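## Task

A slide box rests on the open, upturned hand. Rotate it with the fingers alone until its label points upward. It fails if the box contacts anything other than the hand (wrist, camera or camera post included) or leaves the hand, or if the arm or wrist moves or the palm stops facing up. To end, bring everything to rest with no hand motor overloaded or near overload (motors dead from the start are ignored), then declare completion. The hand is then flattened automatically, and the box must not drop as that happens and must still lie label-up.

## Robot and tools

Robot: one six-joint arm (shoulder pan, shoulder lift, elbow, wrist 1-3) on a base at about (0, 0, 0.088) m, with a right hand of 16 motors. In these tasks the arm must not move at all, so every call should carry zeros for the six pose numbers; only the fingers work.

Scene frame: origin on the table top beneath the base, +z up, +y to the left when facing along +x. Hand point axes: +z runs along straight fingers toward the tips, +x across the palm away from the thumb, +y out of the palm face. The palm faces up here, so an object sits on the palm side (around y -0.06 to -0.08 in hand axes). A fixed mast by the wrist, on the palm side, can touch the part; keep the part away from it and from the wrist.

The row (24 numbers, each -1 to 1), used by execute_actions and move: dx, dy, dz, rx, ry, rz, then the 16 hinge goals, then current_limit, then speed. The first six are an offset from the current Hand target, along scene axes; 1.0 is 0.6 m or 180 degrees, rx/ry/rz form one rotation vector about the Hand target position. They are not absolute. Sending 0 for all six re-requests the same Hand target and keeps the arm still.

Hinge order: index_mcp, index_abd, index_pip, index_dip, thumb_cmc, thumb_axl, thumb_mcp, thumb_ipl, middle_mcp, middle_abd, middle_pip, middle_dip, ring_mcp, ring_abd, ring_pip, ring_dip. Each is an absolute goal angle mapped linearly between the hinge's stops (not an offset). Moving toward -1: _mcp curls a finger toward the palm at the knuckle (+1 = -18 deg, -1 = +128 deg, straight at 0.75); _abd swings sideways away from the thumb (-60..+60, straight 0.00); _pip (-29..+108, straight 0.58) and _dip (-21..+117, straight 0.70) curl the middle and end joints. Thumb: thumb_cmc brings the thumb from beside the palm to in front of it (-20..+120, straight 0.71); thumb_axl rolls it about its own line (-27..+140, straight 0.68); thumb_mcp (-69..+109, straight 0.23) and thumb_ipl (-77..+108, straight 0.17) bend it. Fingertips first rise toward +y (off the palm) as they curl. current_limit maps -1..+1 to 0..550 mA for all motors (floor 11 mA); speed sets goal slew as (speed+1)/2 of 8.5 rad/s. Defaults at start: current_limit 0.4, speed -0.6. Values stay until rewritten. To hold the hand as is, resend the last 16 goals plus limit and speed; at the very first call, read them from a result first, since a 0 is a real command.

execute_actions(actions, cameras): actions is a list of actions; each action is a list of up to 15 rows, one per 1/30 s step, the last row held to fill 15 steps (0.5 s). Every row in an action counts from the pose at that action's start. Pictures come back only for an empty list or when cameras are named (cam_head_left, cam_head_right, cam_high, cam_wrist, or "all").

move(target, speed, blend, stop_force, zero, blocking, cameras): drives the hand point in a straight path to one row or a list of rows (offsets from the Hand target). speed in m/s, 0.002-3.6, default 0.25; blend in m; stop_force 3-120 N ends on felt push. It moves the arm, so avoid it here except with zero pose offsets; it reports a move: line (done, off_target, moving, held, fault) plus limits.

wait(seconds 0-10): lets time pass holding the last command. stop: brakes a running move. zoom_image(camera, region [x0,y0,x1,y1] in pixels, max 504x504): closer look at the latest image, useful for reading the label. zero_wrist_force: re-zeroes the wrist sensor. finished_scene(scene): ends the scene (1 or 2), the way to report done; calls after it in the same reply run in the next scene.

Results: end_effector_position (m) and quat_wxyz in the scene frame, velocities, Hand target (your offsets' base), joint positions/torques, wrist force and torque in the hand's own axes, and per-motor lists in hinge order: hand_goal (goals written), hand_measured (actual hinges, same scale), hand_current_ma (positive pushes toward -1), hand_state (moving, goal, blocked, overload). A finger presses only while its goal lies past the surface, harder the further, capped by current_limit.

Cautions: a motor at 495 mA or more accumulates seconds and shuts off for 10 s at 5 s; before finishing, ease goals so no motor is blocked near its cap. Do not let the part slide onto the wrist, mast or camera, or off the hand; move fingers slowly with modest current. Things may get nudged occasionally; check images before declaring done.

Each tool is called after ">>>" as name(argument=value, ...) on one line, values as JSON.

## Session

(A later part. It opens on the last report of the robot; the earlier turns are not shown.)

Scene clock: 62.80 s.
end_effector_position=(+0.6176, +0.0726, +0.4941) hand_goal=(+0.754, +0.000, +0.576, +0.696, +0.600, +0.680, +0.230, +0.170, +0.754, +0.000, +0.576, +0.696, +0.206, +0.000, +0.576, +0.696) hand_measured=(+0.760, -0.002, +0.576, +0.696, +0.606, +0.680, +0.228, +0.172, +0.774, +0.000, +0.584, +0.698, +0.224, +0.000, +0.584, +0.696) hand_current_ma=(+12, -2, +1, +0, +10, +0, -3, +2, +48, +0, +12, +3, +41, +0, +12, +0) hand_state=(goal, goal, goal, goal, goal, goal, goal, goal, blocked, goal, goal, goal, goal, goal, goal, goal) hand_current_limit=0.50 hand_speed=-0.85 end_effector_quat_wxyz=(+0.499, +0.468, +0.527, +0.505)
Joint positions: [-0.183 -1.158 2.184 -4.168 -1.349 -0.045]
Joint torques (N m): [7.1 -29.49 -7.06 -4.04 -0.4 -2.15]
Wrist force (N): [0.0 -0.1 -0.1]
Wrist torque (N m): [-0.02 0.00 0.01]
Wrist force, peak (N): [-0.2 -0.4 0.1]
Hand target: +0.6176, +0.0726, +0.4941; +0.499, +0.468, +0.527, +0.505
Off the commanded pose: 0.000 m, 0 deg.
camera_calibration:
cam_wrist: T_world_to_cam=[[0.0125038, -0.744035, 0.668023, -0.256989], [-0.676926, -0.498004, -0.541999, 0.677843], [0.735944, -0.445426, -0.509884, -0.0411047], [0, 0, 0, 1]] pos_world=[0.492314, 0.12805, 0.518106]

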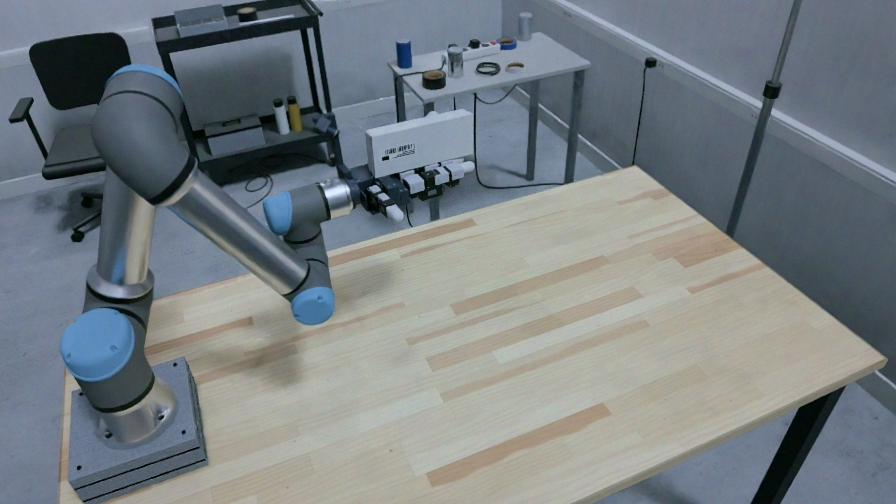

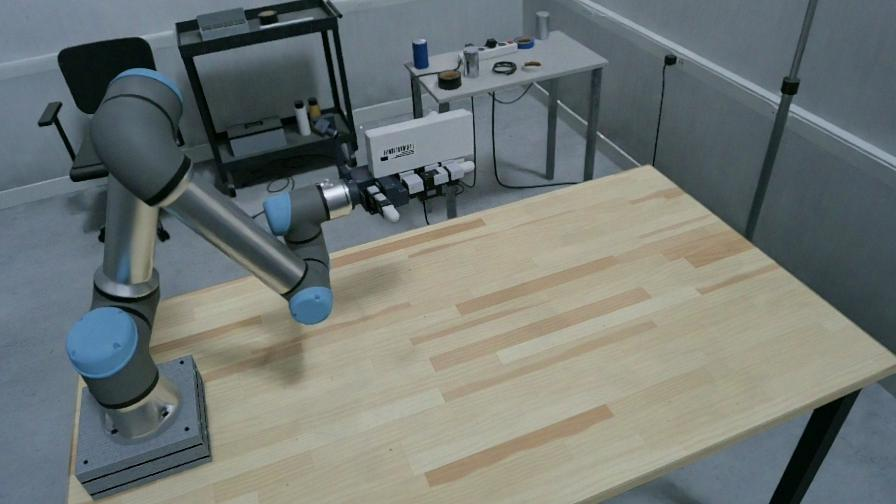

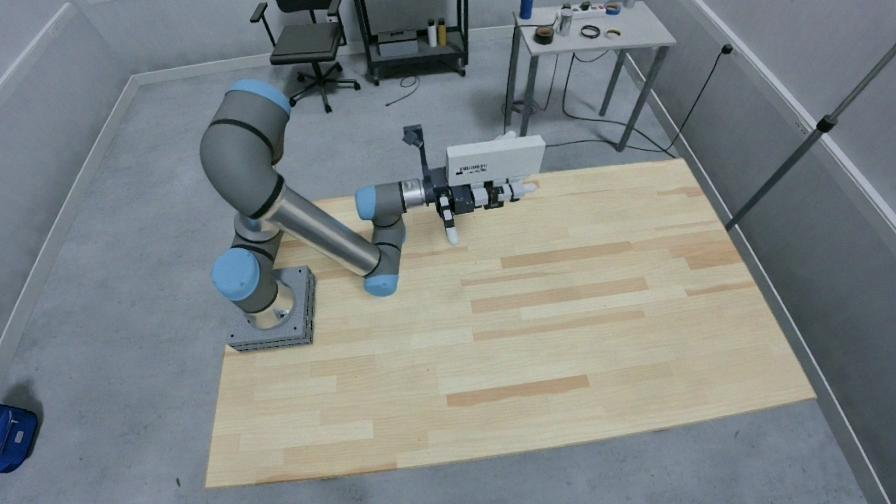

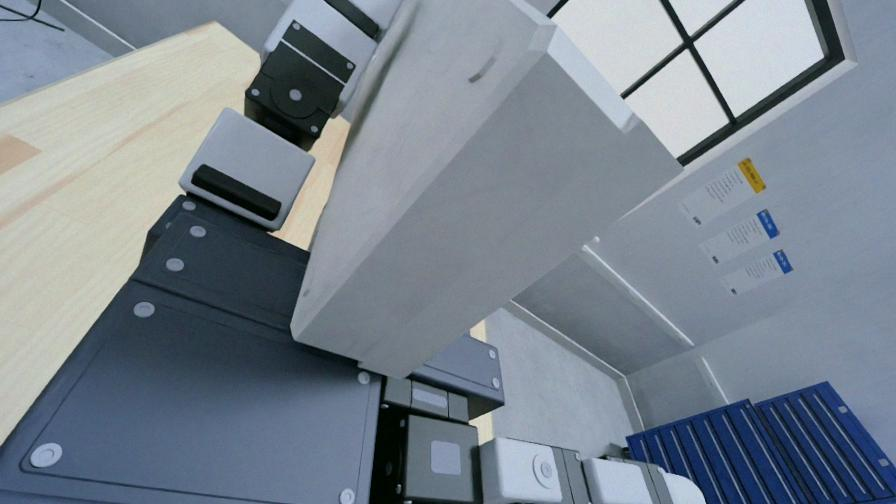

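>>> execute_actions(actions=[[[0,0,0,0,0,0,0.754,0,0.576,0.696,0.60,0.68,0.23,0.17,0.754,0,0.576,0.696,0.494,0,0.576,0.696,0.5,-0.9]],[[0,0,0,0,0,0,0.754,0,0.576,0.696,0.60,0.68,0.23,0.17,0.754,0,0.576,0.696,0.494,0,0.576,0.696,0.5,-0.9]],[[0,0,0,0,0,0,0.754,0,0.576,0.696,0.60,0.68,0.23,0.17,0.754,0,0.576,0.696,0.494,0.2,0.576,0.696,0.5,-0.95]],[[0,0,0,0,0,0,0.754,0,0.576,0.696,0.60,0.68,0.23,0.17,0.754,0,0.576,0.696,0.494,0.2,0.576,0.696,0.5,-0.95]],[[0,0,0,0,0,0,0.754,0,0.576,0.696,0.60,0.68,0.23,0.17,0.754,0,0.576,0.696,0.494,0.3,0.576,0.696,0.5,-0.95]],[[0,0,0,0,0,0,0.754,0,0.576,0.696,0.60,0.68,0.23,0.17,0.754,0,0.576,0.696,0.494,0.3,0.576,0.696,0.5,-0.95]]], cameras=["all"])

>>> zoom_image(camera="cam_wrist", region=[250, 0, 750, 400])

>>> zoom_image(camera="cam_head_left", region=[350, 90, 490, 220])

>>> zoom_image(camera="cam_high", region=[420, 110, 560, 230])

Scene clock: 78.00 s.
end_effector_position=(+0.6176, +0.0726, +0.4941) hand_goal=(+0.754, +0.000, +0.576, +0.696, +0.600, +0.680, +0.230, +0.170, +0.754, +0.000, +0.576, +0.696, +0.494, +0.300, +0.576, +0.696) hand_measured=(+0.760, -0.002, +0.576, +0.696, +0.606, +0.680, +0.228, +0.172, +0.774, +0.004, +0.584, +0.698, +0.500, +0.280, +0.582, +0.696) hand_current_ma=(+12, -2, +1, +0, +10, +0, -3, +2, +48, +4, +12, +3, +12, -38, +11, +0) hand_state=(goal, goal, goal, goal, goal, goal, goal, goal, blocked, goal, goal, goal, goal, blocked, goal, goal) hand_current_limit=0.50 hand_speed=-0.95 end_effector_quat_wxyz=(+0.499, +0.468, +0.527, +0.505)
Joint positions: [-0.183 -1.158 2.184 -4.168 -1.349 -0.045]
Joint torques (N m): [6.48 -28.89 -7.07 -3.47 -0.36 -2.04]
Wrist force (N): [0.0 0.1 -0.1]
Wrist torque (N m): [0.01 0.00 0.04]
Wrist force, peak (N): [-0.1 -0.2 -0.4]
Hand target: +0.6176, +0.0726, +0.4941; +0.499, +0.468, +0.527, +0.505
Off the commanded pose: 0.000 m, 0 deg.
camera_calibration:
cam_wrist: T_world_to_cam=[[0.0125038, -0.744035, 0.668023, -0.256989], [-0.676926, -0.498004, -0.541999, 0.677843], [0.735944, -0.445426, -0.509884, -0.0411047], [0, 0, 0, 1]] pos_world=[0.492314, 0.12805, 0.518106]

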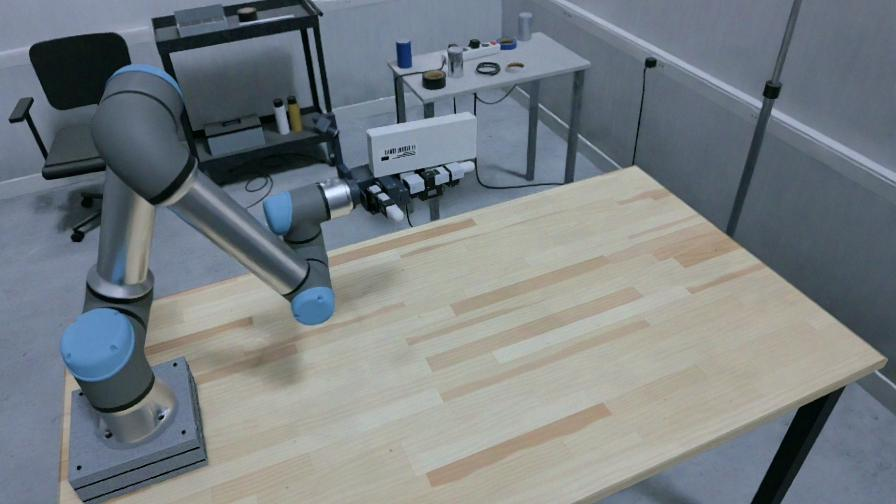

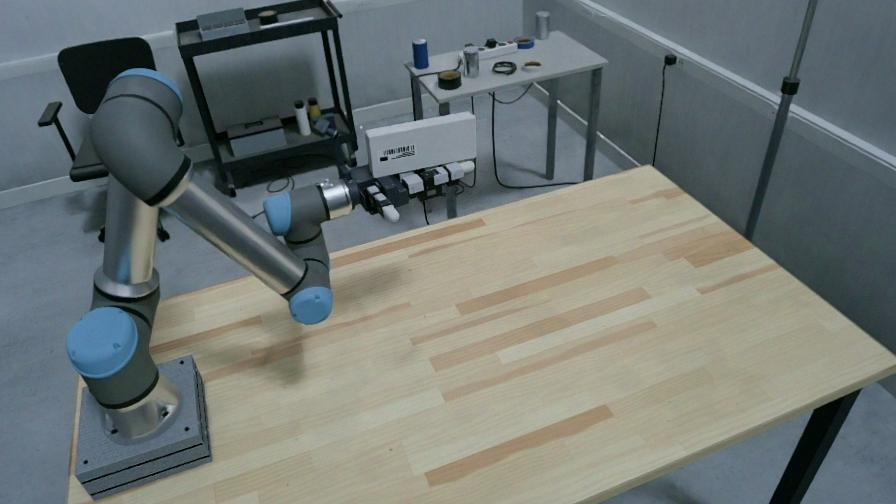

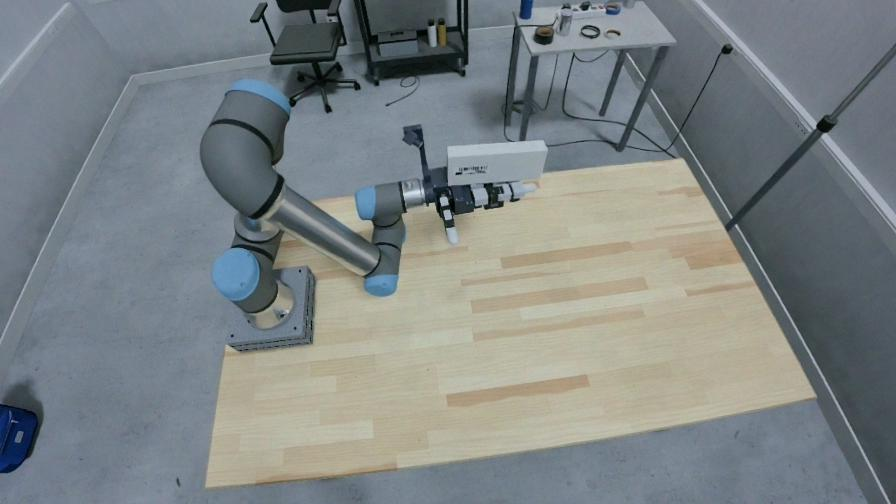

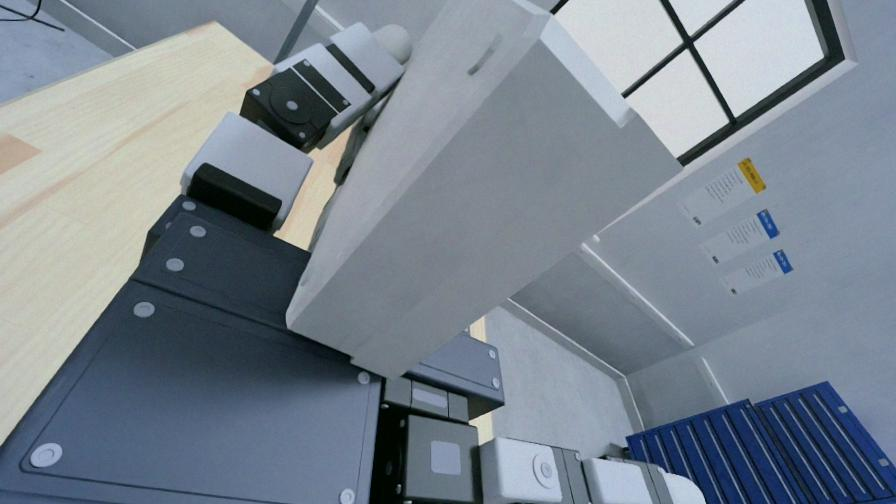

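Scaled by 1.008.

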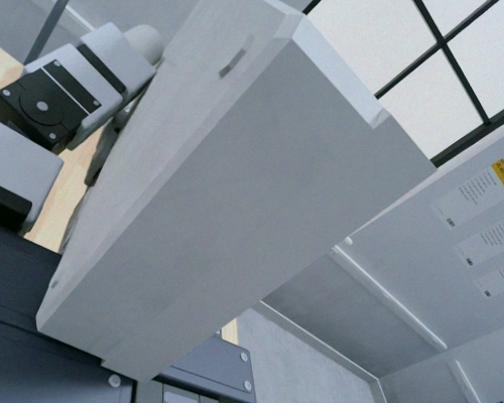

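Scaled by 3.600.

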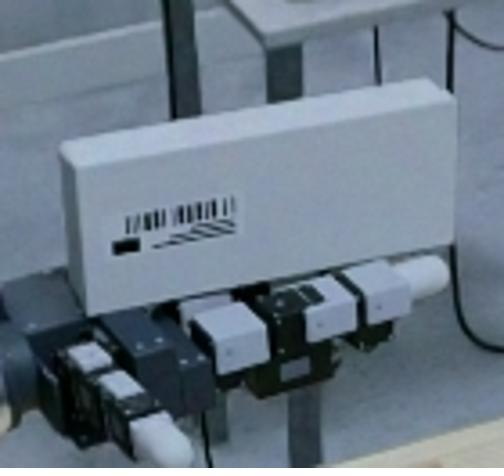

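Scaled by 3.600.

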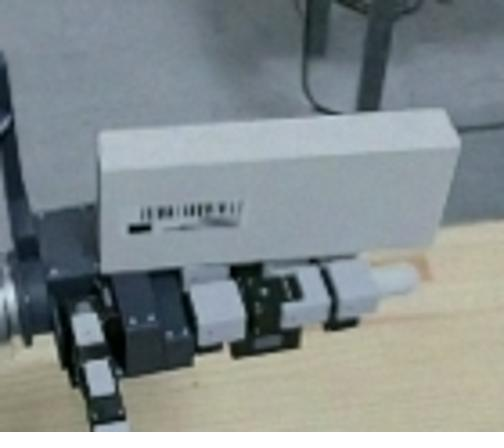

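>>> execute_actions(actions=[[[0,0,0,0,0,0,0.754,0,0.576,0.696,0.60,0.68,0.23,0.17,0.754,0,0.576,0.696,0.494,0.42,0.576,0.696,0.5,-0.95]],[[0,0,0,0,0,0,0.754,0,0.576,0.696,0.60,0.68,0.23,0.17,0.754,0,0.576,0.696,0.494,0.42,0.576,0.696,0.5,-0.95]]], cameras=["all"])

>>> zoom_image(camera="cam_wrist", region=[250, 0, 750, 400])

>>> zoom_image(camera="cam_head_left", region=[350, 90, 490, 220])

>>> zoom_image(camera="cam_high", region=[420, 110, 560, 230])

Scene clock: 80.17 s.
end_effector_position=(+0.6176, +0.0726, +0.4941) hand_goal=(+0.754, +0.000, +0.576, +0.696, +0.600, +0.680, +0.230, +0.170, +0.754, +0.000, +0.576, +0.696, +0.494, +0.420, +0.576, +0.696) hand_measured=(+0.760, -0.002, +0.576, +0.696, +0.606, +0.680, +0.228, +0.172, +0.774, +0.034, +0.584, +0.698, +0.500, +0.328, +0.582, +0.696) hand_current_ma=(+12, -2, +1, +0, +10, +0, -3, +2, +48, +75, +12, +3, +12, -267, +11, +0) hand_state=(goal, goal, goal, goal, goal, goal, goal, goal, blocked, blocked, goal, goal, goal, blocked, goal, goal) hand_current_limit=0.50 hand_speed=-0.95 end_effector_quat_wxyz=(+0.499, +0.468, +0.527, +0.505)
Joint positions: [-0.183 -1.158 2.184 -4.168 -1.349 -0.045]
Joint torques (N m): [6.63 -28.63 -7.14 -3.41 -0.35 -1.93]
Wrist force (N): [0.1 0.0 0.2]
Wrist torque (N m): [-0.03 -0.02 0.05]
Wrist force, peak (N): [-0.1 -0.4 0.0]
Hand target: +0.6176, +0.0726, +0.4941; +0.499, +0.468, +0.527, +0.505
Off the commanded pose: 0.000 m, 0 deg.
camera_calibration:
cam_wrist: T_world_to_cam=[[0.0125038, -0.744035, 0.668023, -0.256989], [-0.676926, -0.498004, -0.541999, 0.677843], [0.735944, -0.445426, -0.509884, -0.0411047], [0, 0, 0, 1]] pos_world=[0.492314, 0.12805, 0.518106]

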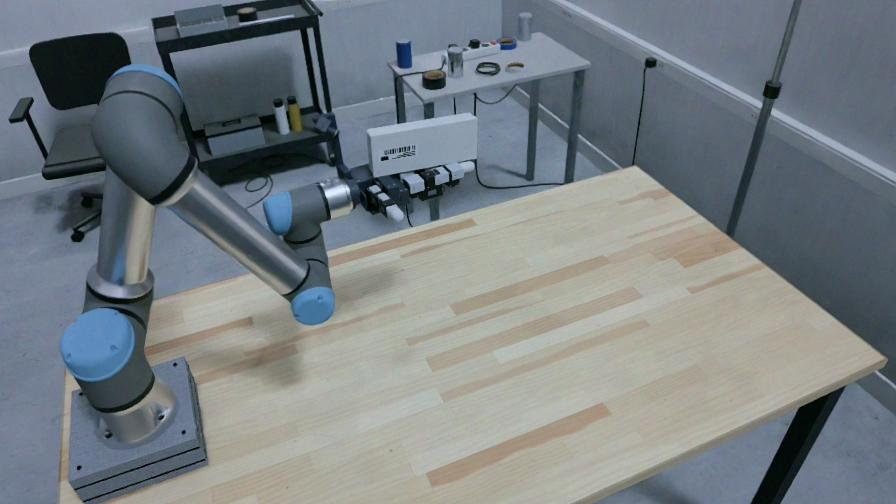

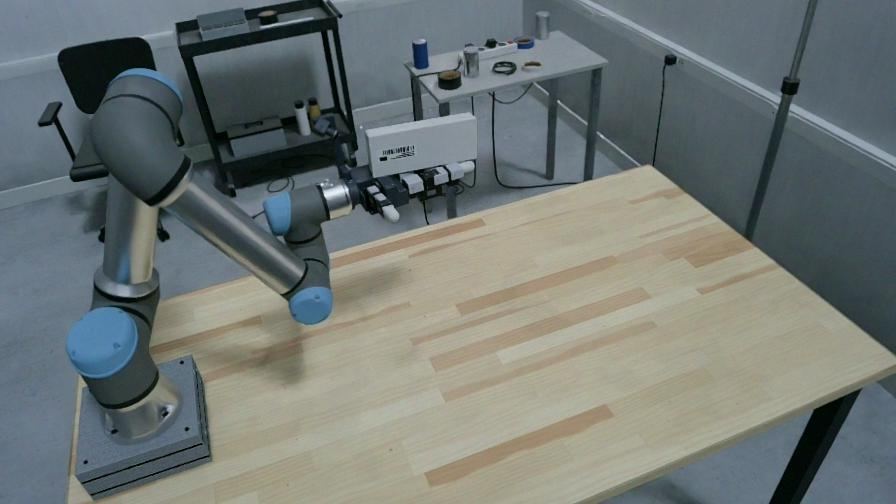

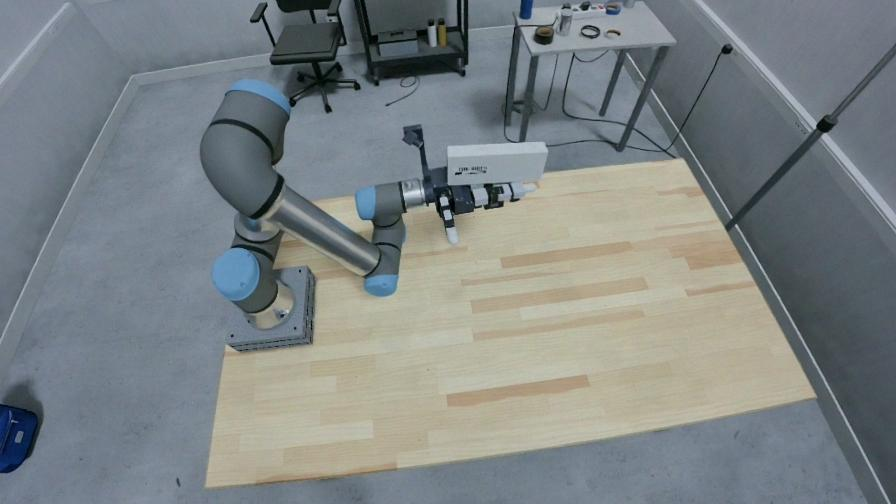

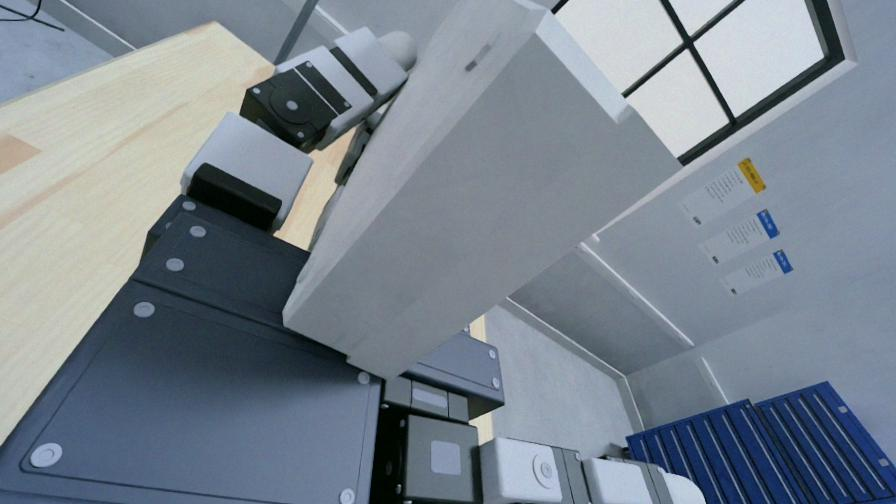

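Scaled by 1.008.

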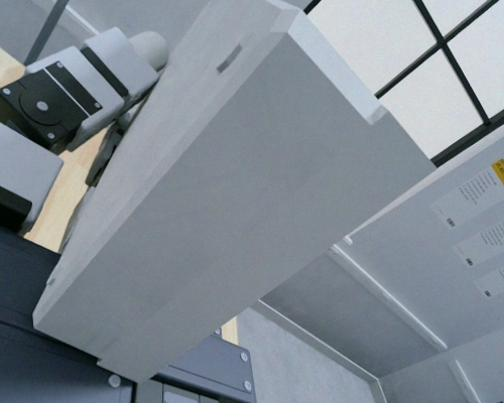

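Scaled by 3.600.

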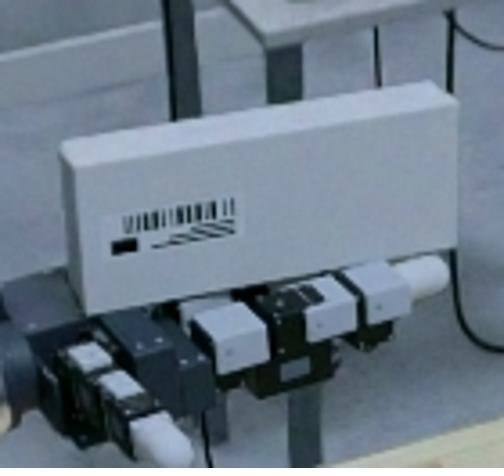

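Scaled by 3.600.

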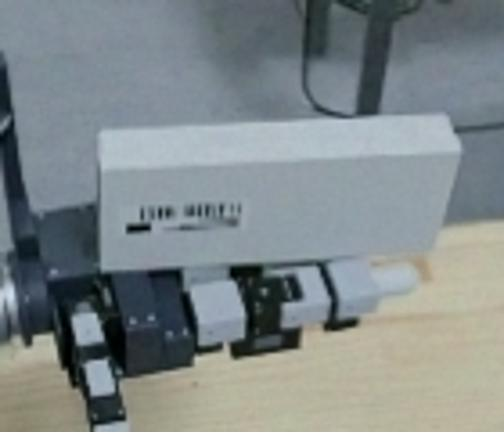

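>>> execute_actions(actions=[[[0,0,0,0,0,0,0.754,0,0.576,0.696,0.60,0.68,0.23,0.17,0.754,0,0.576,0.696,0.494,0.52,0.576,0.696,0.5,-0.95]],[[0,0,0,0,0,0,0.754,0,0.576,0.696,0.60,0.68,0.23,0.17,0.754,0,0.576,0.696,0.494,0.52,0.576,0.696,0.5,-0.95]]], cameras=["cam_wrist","cam_high"])

>>> zoom_image(camera="cam_wrist", region=[250, 0, 750, 400])

>>> zoom_image(camera="cam_high", region=[420, 110, 560, 230])

Scene clock: 82.20 s.
end_effector_position=(+0.6176, +0.0726, +0.4941) hand_goal=(+0.754, +0.000, +0.576, +0.696, +0.600, +0.680, +0.230, +0.170, +0.754, +0.000, +0.576, +0.696, +0.494, +0.520, +0.576, +0.696) hand_measured=(+0.762, +0.002, +0.576, +0.696, +0.606, +0.680, +0.228, +0.172, +0.774, +0.044, +0.584, +0.698, +0.500, +0.342, +0.582, +0.696) hand_current_ma=(+14, +1, +1, +0, +10, +0, -3, +2, +48, +103, +12, +1, +12, -412, +11, +0) hand_state=(goal, goal, goal, goal, goal, goal, goal, goal, blocked, blocked, goal, goal, goal, blocked, goal, goal) hand_current_limit=0.50 hand_speed=-0.95 end_effector_quat_wxyz=(+0.499, +0.468, +0.527, +0.505)
Joint positions: [-0.183 -1.158 2.184 -4.168 -1.349 -0.045]
Joint torques (N m): [6.46 -29.18 -6.53 -3.44 -0.36 -2.02]
Wrist force (N): [-0.1 -0.3 0.2]
Wrist torque (N m): [-0.06 0.01 0.03]
Wrist force, peak (N): [-0.2 -0.4 0.0]
Hand target: +0.6176, +0.0726, +0.4941; +0.499, +0.468, +0.527, +0.505
Off the commanded pose: 0.000 m, 0 deg.
camera_calibration:
cam_wrist: T_world_to_cam=[[0.0125038, -0.744035, 0.668023, -0.256989], [-0.676926, -0.498004, -0.541999, 0.677843], [0.735944, -0.445426, -0.509884, -0.0411047], [0, 0, 0, 1]] pos_world=[0.492314, 0.12805, 0.518106]
Images, in order (width x height): cam_high 896x504, cam_wrist 896x504.

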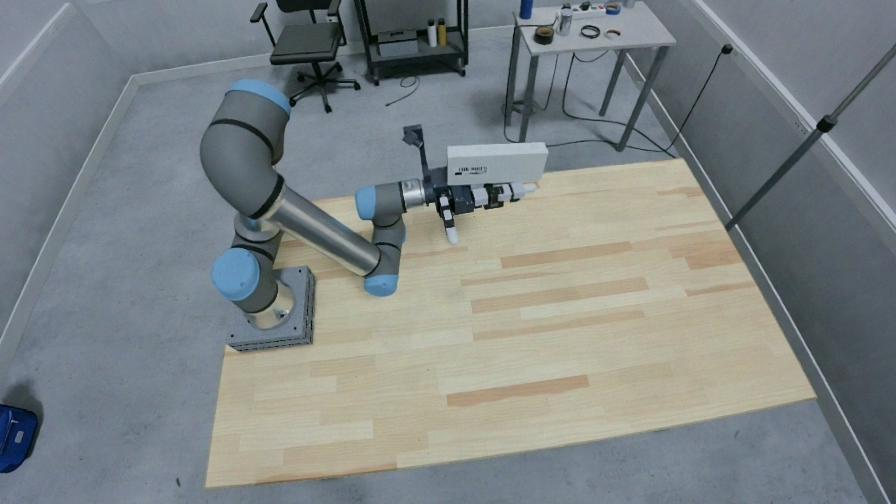

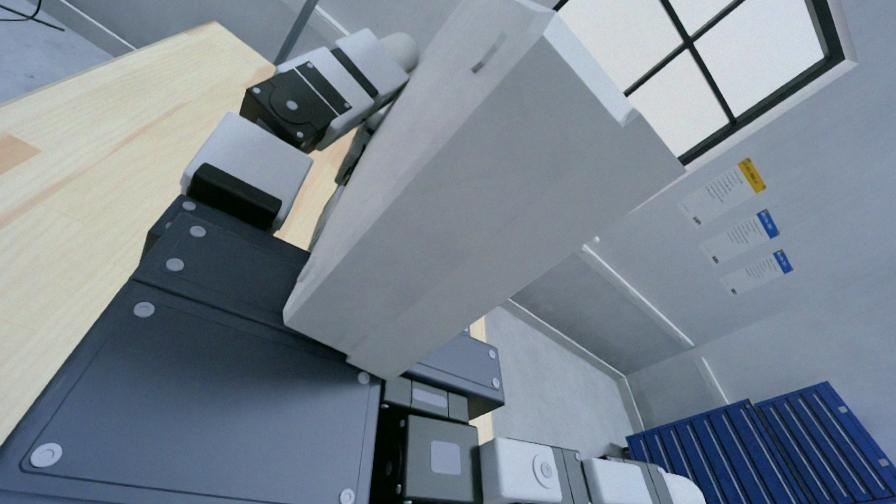

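Scaled by 1.008.

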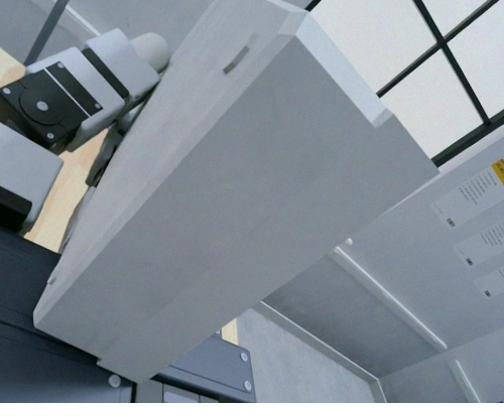

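Scaled by 3.600.

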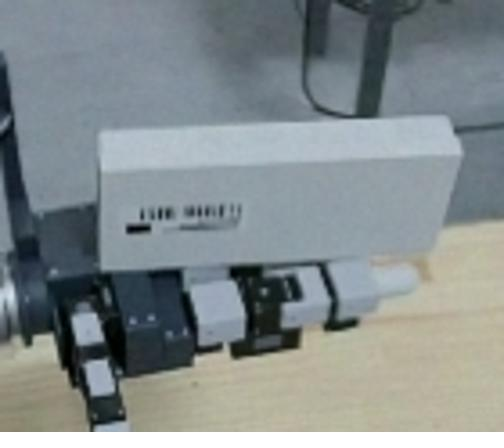

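>>> execute_actions(actions=[[[0,0,0,0,0,0,0.754,0,0.576,0.696,0.60,0.68,0.23,0.17,0.754,0,0.576,0.696,0.494,0.0,0.576,0.696,0.5,-0.95]],[[0,0,0,0,0,0,0.754,0,0.576,0.696,0.60,0.68,0.23,0.17,0.754,0,0.576,0.696,0.494,0.0,0.576,0.696,0.5,-0.95]],[[0,0,0,0,0,0,0.754,0,0.576,0.696,0.60,0.68,0.23,0.17,0.754,0,0.576,0.696,0.494,0.0,0.576,0.696,0.5,-0.95]],[[0,0,0,0,0,0,0.754,0,0.576,0.696,0.60,0.68,0.23,0.17,0.754,0,0.576,0.696,0.205,0.0,0.576,0.696,0.5,-0.9]],[[0,0,0,0,0,0,0.754,0,0.576,0.696,0.60,0.68,0.23,0.17,0.754,0,0.576,0.696,0.205,0.0,0.576,0.696,0.5,-0.9]],[[0,0,0,0,0,0,0.754,0,0.576,0.696,0.60,0.68,0.23,0.17,0.754,0,0.576,0.696,0.205,0.0,0.576,0.696,0.5,-0.9]]], cameras=["all"])

>>> zoom_image(camera="cam_wrist", region=[250, 0, 750, 400])

>>> zoom_image(camera="cam_head_left", region=[350, 90, 490, 220])

>>> zoom_image(camera="cam_high", region=[420, 110, 560, 230])

Scene clock: 86.50 s.
end_effector_position=(+0.6176, +0.0726, +0.4941) hand_goal=(+0.754, +0.000, +0.576, +0.696, +0.600, +0.680, +0.230, +0.170, +0.754, +0.000, +0.576, +0.696, +0.206, +0.000, +0.576, +0.696) hand_measured=(+0.762, +0.002, +0.576, +0.696, +0.606, +0.680, +0.228, +0.172, +0.774, +0.004, +0.584, +0.698, +0.224, +0.002, +0.582, +0.696) hand_current_ma=(+14, +1, +1, +0, +10, +0, -3, +2, +48, +4, +12, +2, +42, +3, +11, +0) hand_state=(goal, goal, goal, goal, goal, goal, goal, goal, blocked, goal, goal, goal, goal, goal, goal, goal) hand_current_limit=0.50 hand_speed=-0.90 end_effector_quat_wxyz=(+0.499, +0.468, +0.527, +0.505)
Joint positions: [-0.183 -1.158 2.184 -4.168 -1.349 -0.045]
Joint torques (N m): [6.62 -28.41 -7.24 -3.31 -0.25 -1.92]
Wrist force (N): [0.0 -0.1 0.1]
Wrist torque (N m): [-0.03 0.00 0.02]
Wrist force, peak (N): [-0.1 -0.4 -0.3]
Hand target: +0.6176, +0.0726, +0.4941; +0.499, +0.468, +0.527, +0.505
Off the commanded pose: 0.000 m, 0 deg.
camera_calibration:
cam_wrist: T_world_to_cam=[[0.0125038, -0.744035, 0.668023, -0.256989], [-0.676926, -0.498004, -0.541999, 0.677843], [0.735944, -0.445426, -0.509884, -0.0411047], [0, 0, 0, 1]] pos_world=[0.492314, 0.12805, 0.518106]

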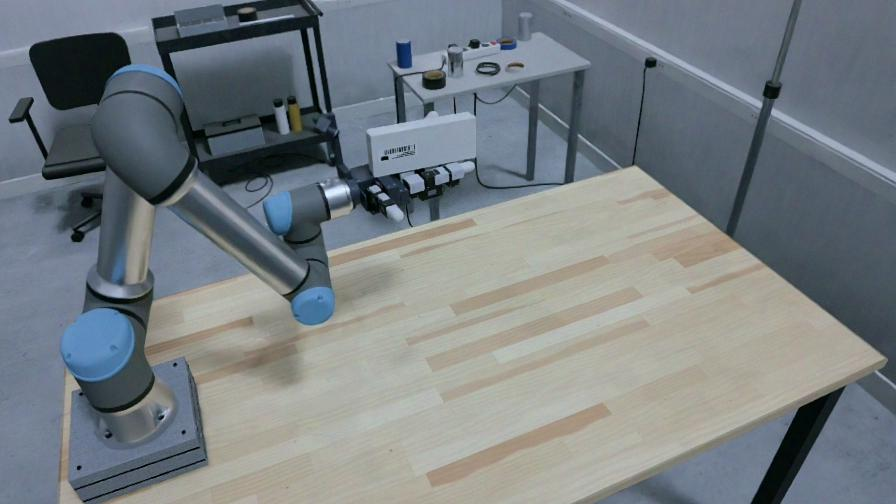

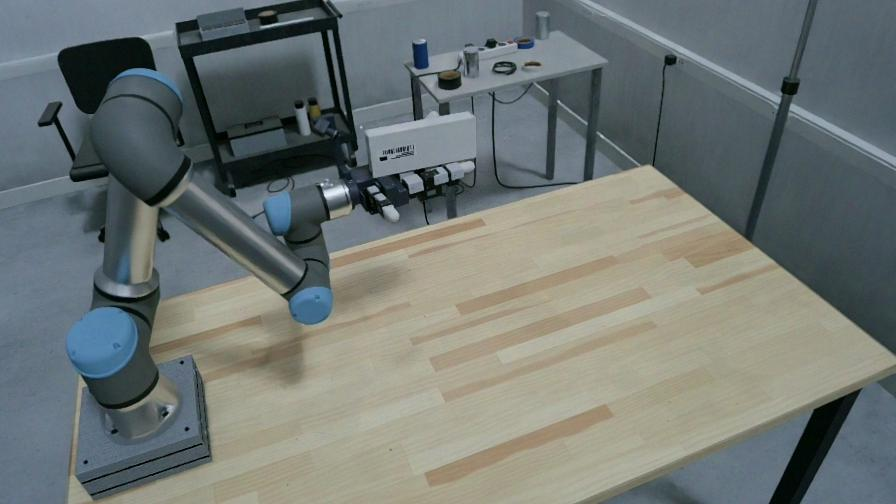

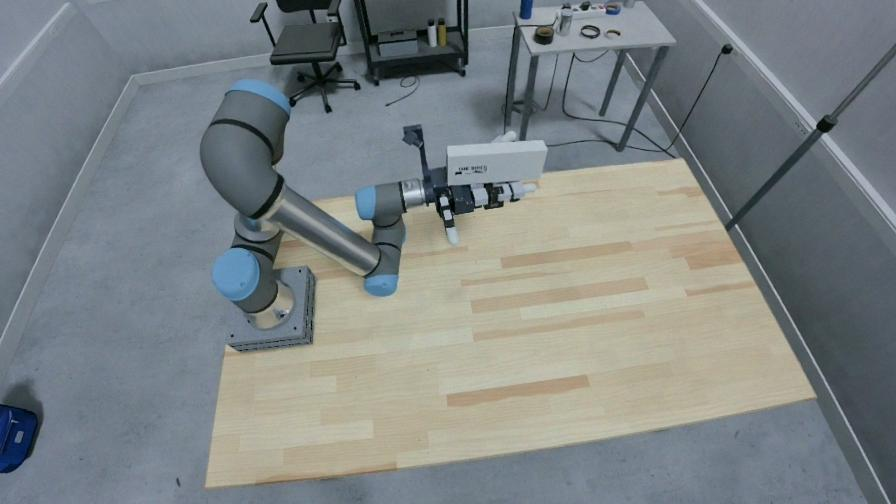

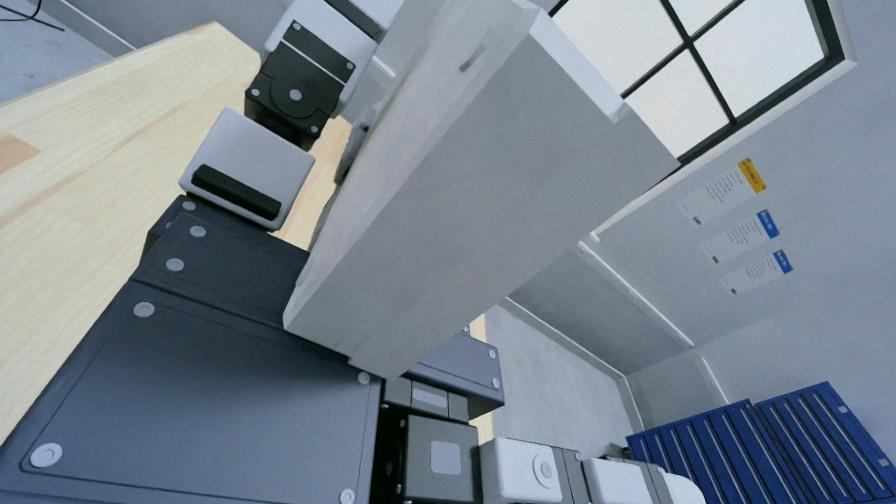

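Scaled by 1.008.

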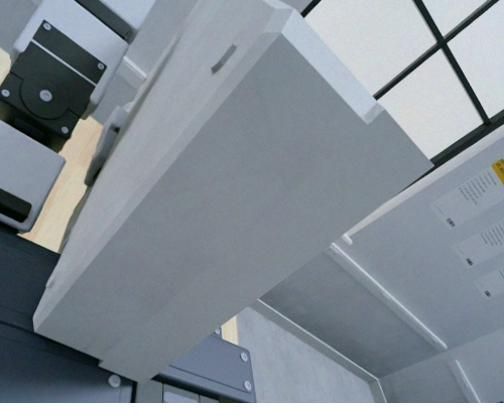

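Scaled by 3.600.

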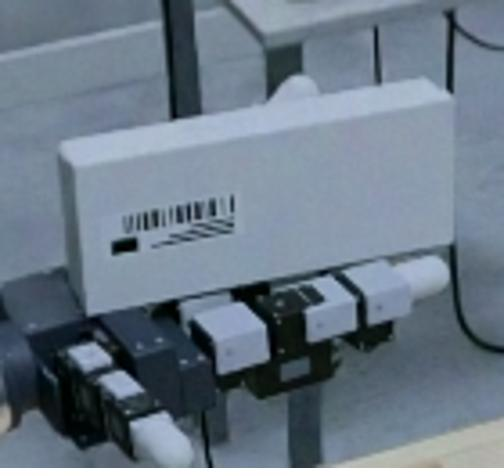

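Scaled by 3.600.

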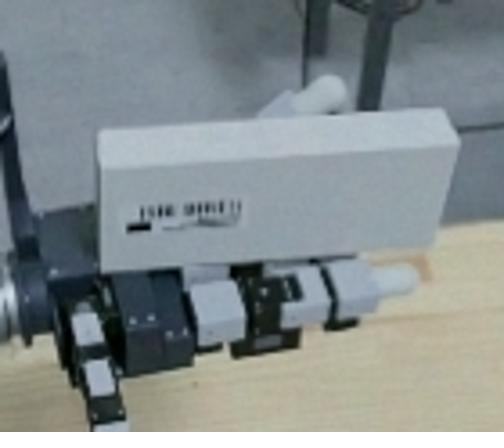

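>>> execute_actions(actions=[[[0,0,0,0,0,0,0.09,0,0.576,0.696,0.60,0.68,0.23,0.17,0.754,0,0.576,0.696,0.14,0.07,0.576,0.696,0.5,-0.9]],[[0,0,0,0,0,0,0.09,0,0.576,0.696,0.60,0.68,0.23,0.17,0.754,0,0.576,0.696,0.14,0.07,0.576,0.696,0.5,-0.9]],[[0,0,0,0,0,0,0.09,0,0.576,0.696,0.60,0.68,0.23,0.17,0.754,0,0.576,0.696,0.14,0.07,0.576,0.696,0.5,-0.9]],[[0,0,0,0,0,0,0.09,0,0.576,0.696,0.60,0.68,0.23,0.17,0.754,0,0.576,0.696,0.14,0.07,0.576,0.696,0.5,-0.9]]], cameras=["all"])

>>> zoom_image(camera="cam_wrist", region=[250, 0, 750, 400])

>>> zoom_image(camera="cam_head_left", region=[350, 90, 490, 220])

>>> zoom_image(camera="cam_high", region=[420, 110, 560, 230])

Scene clock: 95.63 s.
end_effector_position=(+0.6176, +0.0726, +0.4941) hand_goal=(+0.090, +0.000, +0.576, +0.696, +0.600, +0.680, +0.230, +0.170, +0.754, +0.000, +0.576, +0.696, +0.140, +0.070, +0.576, +0.696) hand_measured=(+0.106, +0.002, +0.576, +0.696, +0.606, +0.680, +0.228, +0.172, +0.774, +0.004, +0.584, +0.698, +0.158, +0.066, +0.582, +0.696) hand_current_ma=(+38, +1, +1, +0, +10, +0, -3, +2, +48, +4, +12, +2, +39, -3, +11, +0) hand_state=(goal, goal, goal, goal, goal, goal, goal, goal, blocked, goal, goal, goal, goal, goal, goal, goal) hand_current_limit=0.50 hand_speed=-0.90 end_effector_quat_wxyz=(+0.499, +0.468, +0.527, +0.505)
Joint positions: [-0.183 -1.158 2.184 -4.168 -1.349 -0.045]
Joint torques (N m): [6.13 -28.81 -7.54 -2.92 -0.14 -1.86]
Wrist force (N): [0.0 0.1 -0.1]
Wrist torque (N m): [-0.01 0.00 0.03]
Wrist force, peak (N): [-0.1 -0.2 0.5]
Hand target: +0.6176, +0.0726, +0.4941; +0.499, +0.468, +0.527, +0.505
Off the commanded pose: 0.000 m, 0 deg.
camera_calibration:
cam_wrist: T_world_to_cam=[[0.0125038, -0.744035, 0.668023, -0.256989], [-0.676926, -0.498004, -0.541999, 0.677843], [0.735944, -0.445426, -0.509884, -0.0411047], [0, 0, 0, 1]] pos_world=[0.492314, 0.12805, 0.518106]

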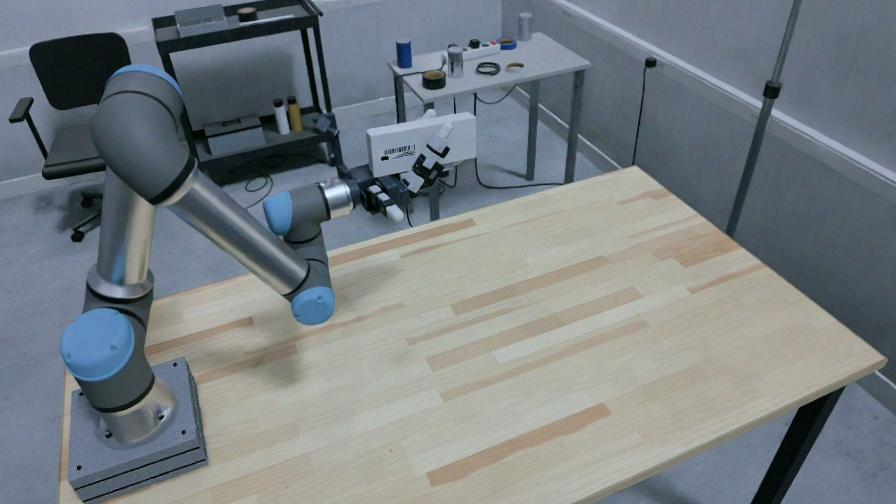

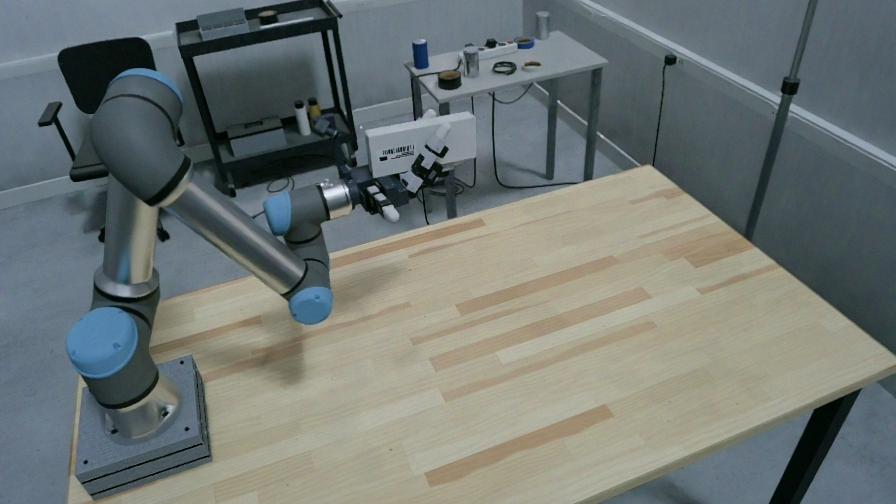

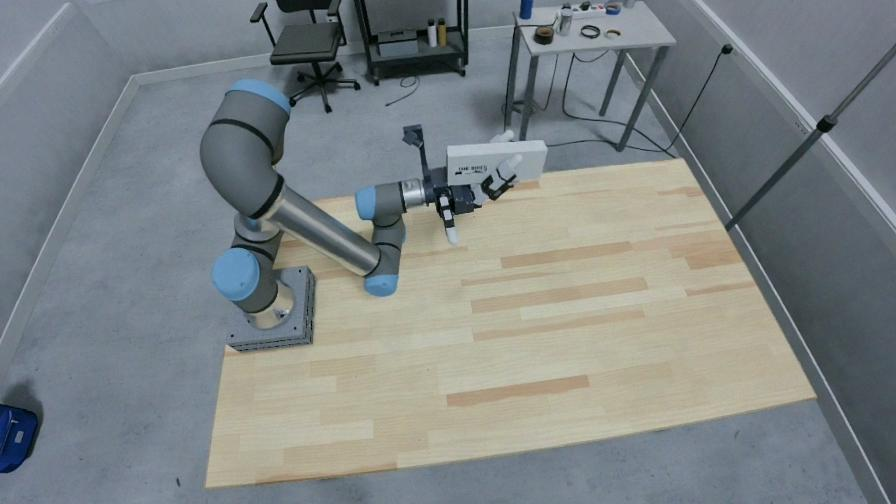

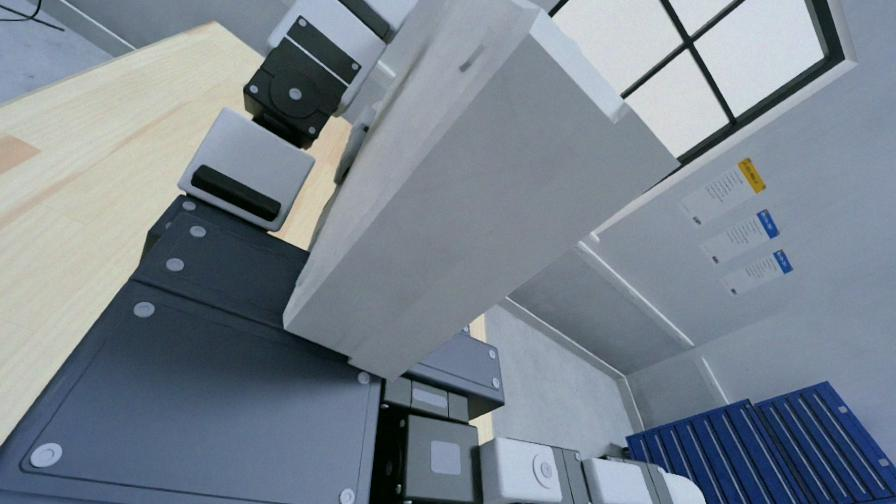

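Scaled by 1.008.

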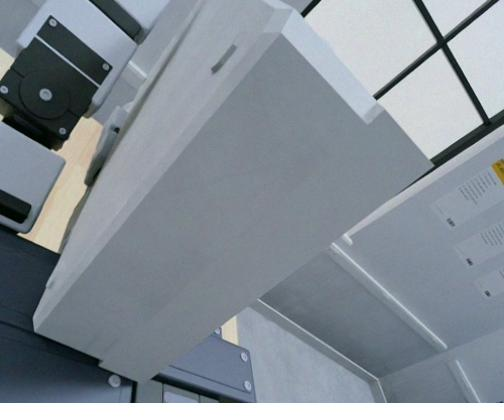

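Scaled by 3.600.

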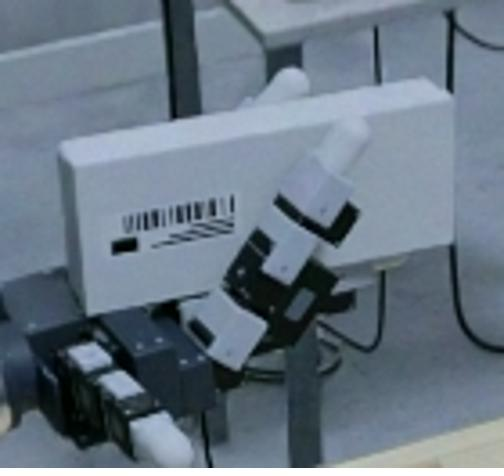

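Scaled by 3.600.

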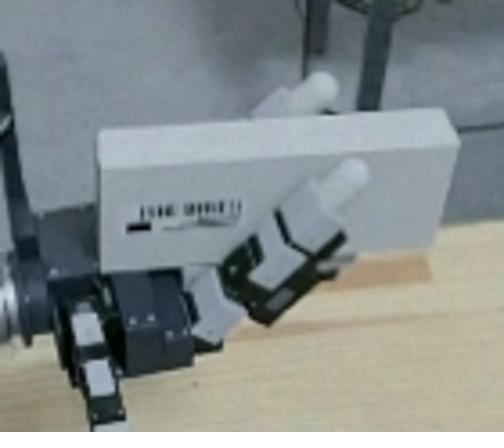

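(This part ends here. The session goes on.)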